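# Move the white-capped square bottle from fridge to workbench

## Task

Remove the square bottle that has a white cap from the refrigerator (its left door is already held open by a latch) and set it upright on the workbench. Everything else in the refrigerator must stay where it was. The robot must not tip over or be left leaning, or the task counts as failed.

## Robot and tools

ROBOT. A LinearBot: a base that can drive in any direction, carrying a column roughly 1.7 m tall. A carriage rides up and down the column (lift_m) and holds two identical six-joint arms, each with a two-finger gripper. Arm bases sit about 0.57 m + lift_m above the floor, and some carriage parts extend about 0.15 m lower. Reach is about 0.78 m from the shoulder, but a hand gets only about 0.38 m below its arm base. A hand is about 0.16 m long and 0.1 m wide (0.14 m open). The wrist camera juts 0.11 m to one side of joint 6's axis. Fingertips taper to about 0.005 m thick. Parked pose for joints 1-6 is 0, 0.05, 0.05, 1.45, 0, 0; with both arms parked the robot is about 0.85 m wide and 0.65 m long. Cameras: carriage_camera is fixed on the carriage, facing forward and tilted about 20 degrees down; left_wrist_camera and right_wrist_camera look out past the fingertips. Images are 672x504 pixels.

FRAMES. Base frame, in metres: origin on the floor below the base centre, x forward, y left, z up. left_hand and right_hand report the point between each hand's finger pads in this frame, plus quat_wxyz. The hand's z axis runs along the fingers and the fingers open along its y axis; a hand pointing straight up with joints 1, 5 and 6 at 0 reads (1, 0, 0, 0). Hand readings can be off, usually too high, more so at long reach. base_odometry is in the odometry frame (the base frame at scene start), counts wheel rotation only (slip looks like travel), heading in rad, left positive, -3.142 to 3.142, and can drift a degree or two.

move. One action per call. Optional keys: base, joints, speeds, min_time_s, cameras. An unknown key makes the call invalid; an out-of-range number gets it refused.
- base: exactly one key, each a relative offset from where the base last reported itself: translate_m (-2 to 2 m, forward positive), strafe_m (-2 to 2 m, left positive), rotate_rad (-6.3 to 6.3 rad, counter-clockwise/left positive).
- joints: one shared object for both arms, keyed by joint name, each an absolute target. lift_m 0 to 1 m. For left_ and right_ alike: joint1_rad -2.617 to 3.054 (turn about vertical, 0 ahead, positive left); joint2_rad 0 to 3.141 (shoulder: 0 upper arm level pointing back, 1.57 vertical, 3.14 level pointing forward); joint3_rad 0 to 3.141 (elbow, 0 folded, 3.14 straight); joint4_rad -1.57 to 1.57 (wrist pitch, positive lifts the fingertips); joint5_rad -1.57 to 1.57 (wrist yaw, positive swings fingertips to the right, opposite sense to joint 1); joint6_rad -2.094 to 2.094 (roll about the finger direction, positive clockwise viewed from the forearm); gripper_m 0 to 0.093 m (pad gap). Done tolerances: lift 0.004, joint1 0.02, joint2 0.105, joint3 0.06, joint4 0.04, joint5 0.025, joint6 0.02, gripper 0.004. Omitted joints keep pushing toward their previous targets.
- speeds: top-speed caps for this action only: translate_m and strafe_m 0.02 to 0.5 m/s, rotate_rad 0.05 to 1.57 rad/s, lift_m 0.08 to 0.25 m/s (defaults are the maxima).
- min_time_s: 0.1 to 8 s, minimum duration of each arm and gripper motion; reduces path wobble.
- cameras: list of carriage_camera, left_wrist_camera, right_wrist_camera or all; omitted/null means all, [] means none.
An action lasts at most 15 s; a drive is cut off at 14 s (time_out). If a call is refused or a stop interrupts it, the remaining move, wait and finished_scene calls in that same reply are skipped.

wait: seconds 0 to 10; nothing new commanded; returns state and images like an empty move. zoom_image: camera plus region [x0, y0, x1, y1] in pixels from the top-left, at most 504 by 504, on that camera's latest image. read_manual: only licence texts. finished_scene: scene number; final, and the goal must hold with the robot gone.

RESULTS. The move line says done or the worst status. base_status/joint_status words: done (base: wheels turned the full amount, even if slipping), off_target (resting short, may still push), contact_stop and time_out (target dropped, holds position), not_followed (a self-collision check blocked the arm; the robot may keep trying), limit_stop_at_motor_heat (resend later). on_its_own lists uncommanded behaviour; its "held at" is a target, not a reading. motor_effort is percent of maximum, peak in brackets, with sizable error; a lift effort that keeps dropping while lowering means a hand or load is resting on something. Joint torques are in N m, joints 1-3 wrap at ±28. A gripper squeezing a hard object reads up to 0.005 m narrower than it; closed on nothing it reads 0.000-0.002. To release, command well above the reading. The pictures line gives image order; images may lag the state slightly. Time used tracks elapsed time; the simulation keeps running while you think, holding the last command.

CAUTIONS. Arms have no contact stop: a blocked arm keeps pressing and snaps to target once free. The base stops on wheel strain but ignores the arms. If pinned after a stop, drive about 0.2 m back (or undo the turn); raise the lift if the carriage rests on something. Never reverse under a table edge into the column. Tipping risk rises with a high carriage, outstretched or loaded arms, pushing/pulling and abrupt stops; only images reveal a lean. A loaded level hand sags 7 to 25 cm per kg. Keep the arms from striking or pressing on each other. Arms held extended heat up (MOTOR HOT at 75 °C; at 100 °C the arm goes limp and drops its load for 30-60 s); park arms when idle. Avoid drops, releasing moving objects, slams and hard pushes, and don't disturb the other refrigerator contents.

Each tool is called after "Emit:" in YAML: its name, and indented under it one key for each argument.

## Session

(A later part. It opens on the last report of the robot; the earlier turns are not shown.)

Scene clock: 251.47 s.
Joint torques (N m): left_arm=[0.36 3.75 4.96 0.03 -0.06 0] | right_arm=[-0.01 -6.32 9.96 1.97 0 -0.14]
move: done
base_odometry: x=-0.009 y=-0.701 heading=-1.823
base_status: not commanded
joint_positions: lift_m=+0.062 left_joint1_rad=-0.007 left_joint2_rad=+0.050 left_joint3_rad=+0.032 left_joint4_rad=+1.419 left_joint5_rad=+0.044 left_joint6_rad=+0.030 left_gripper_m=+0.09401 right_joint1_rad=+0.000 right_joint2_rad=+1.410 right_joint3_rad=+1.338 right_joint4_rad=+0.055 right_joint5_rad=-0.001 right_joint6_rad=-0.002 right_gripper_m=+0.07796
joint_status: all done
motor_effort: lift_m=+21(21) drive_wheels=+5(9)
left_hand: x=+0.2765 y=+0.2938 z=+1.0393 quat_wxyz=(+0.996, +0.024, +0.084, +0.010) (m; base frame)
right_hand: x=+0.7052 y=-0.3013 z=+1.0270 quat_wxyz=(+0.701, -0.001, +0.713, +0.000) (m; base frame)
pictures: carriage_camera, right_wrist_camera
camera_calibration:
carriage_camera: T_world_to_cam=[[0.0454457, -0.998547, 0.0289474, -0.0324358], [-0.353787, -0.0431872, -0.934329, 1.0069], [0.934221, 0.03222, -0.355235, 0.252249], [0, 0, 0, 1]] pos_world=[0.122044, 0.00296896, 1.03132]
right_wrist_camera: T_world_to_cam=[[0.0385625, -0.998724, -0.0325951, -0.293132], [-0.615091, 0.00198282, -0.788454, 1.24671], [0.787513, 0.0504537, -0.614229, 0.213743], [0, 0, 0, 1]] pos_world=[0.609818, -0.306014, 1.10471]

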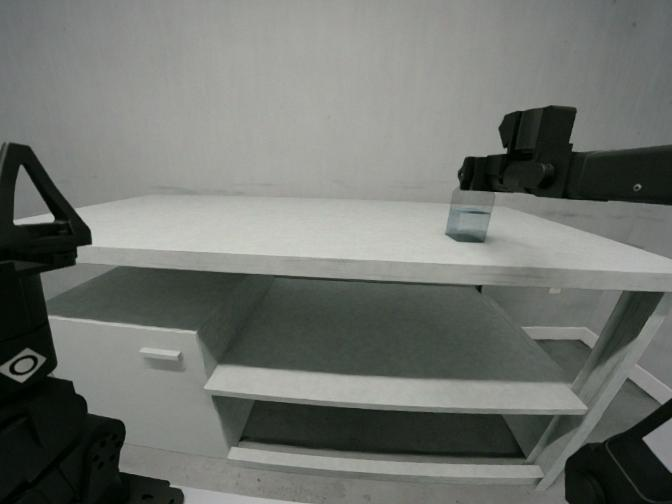

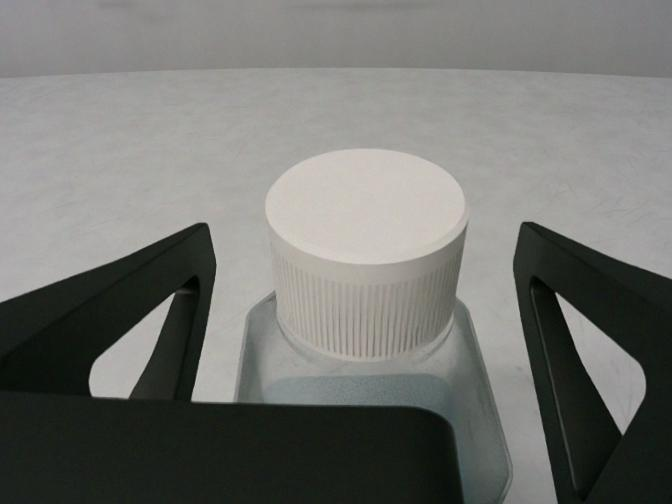

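Emit:
move:
  base: {"translate_m": -0.2}
  speeds: {"translate_m": 0.12}
  cameras: ["carriage_camera", "right_wrist_camera"]

Scene clock: 260.83 s.
Joint torques (N m): left_arm=[0.35 3.73 4.97 0.04 -0.07 0] | right_arm=[0.01 -6.37 9.99 1.93 0 -0.14]
move: done
base_odometry: x=+0.041 y=-0.507 heading=-1.823
base_status: done
joint_positions: lift_m=+0.062 left_joint1_rad=-0.007 left_joint2_rad=+0.050 left_joint3_rad=+0.032 left_joint4_rad=+1.419 left_joint5_rad=+0.044 left_joint6_rad=+0.030 left_gripper_m=+0.09401 right_joint1_rad=+0.000 right_joint2_rad=+1.410 right_joint3_rad=+1.338 right_joint4_rad=+0.059 right_joint5_rad=-0.001 right_joint6_rad=-0.002 right_gripper_m=+0.07796
joint_status: not commanded
motor_effort: lift_m=+21(21) drive_wheels=+6(14)
left_hand: x=+0.2766 y=+0.2938 z=+1.0393 quat_wxyz=(+0.996, +0.024, +0.084, +0.010) (m; base frame)
right_hand: x=+0.7052 y=-0.3013 z=+1.0278 quat_wxyz=(+0.702, -0.001, +0.712, +0.000) (m; base frame)
pictures: carriage_camera, right_wrist_camera
camera_calibration:
carriage_camera: T_world_to_cam=[[0.0454457, -0.998547, 0.0289474, -0.0324358], [-0.353787, -0.0431872, -0.934329, 1.0069], [0.934221, 0.03222, -0.355235, 0.252249], [0, 0, 0, 1]] pos_world=[0.122044, 0.00296896, 1.03132]
right_wrist_camera: T_world_to_cam=[[0.0386742, -0.998724, -0.0324642, -0.293318], [-0.61238, 0.00198414, -0.790561, 1.24764], [0.789617, 0.0504547, -0.611522, 0.209985], [0, 0, 0, 1]] pos_world=[0.609564, -0.306014, 1.10522]

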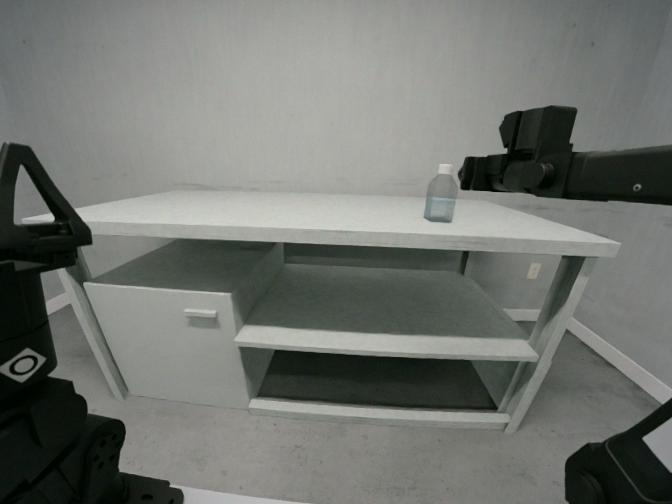

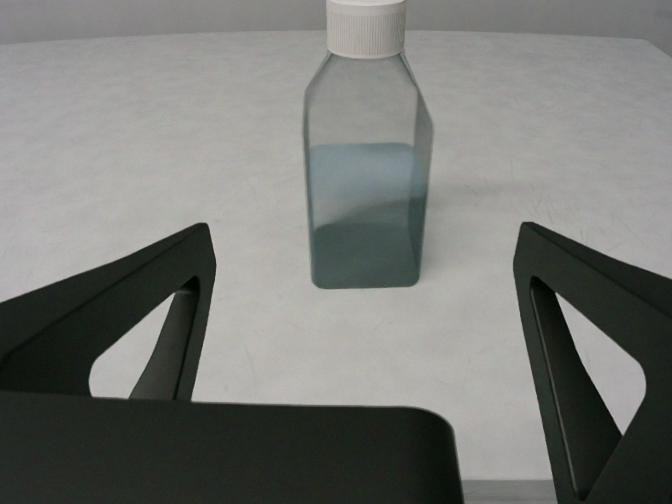

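The bottle is standing upright on the workbench, and the hand is clear of it.

Emit:
finished_scene:
  scene: 2

The scene is finished: the task was done.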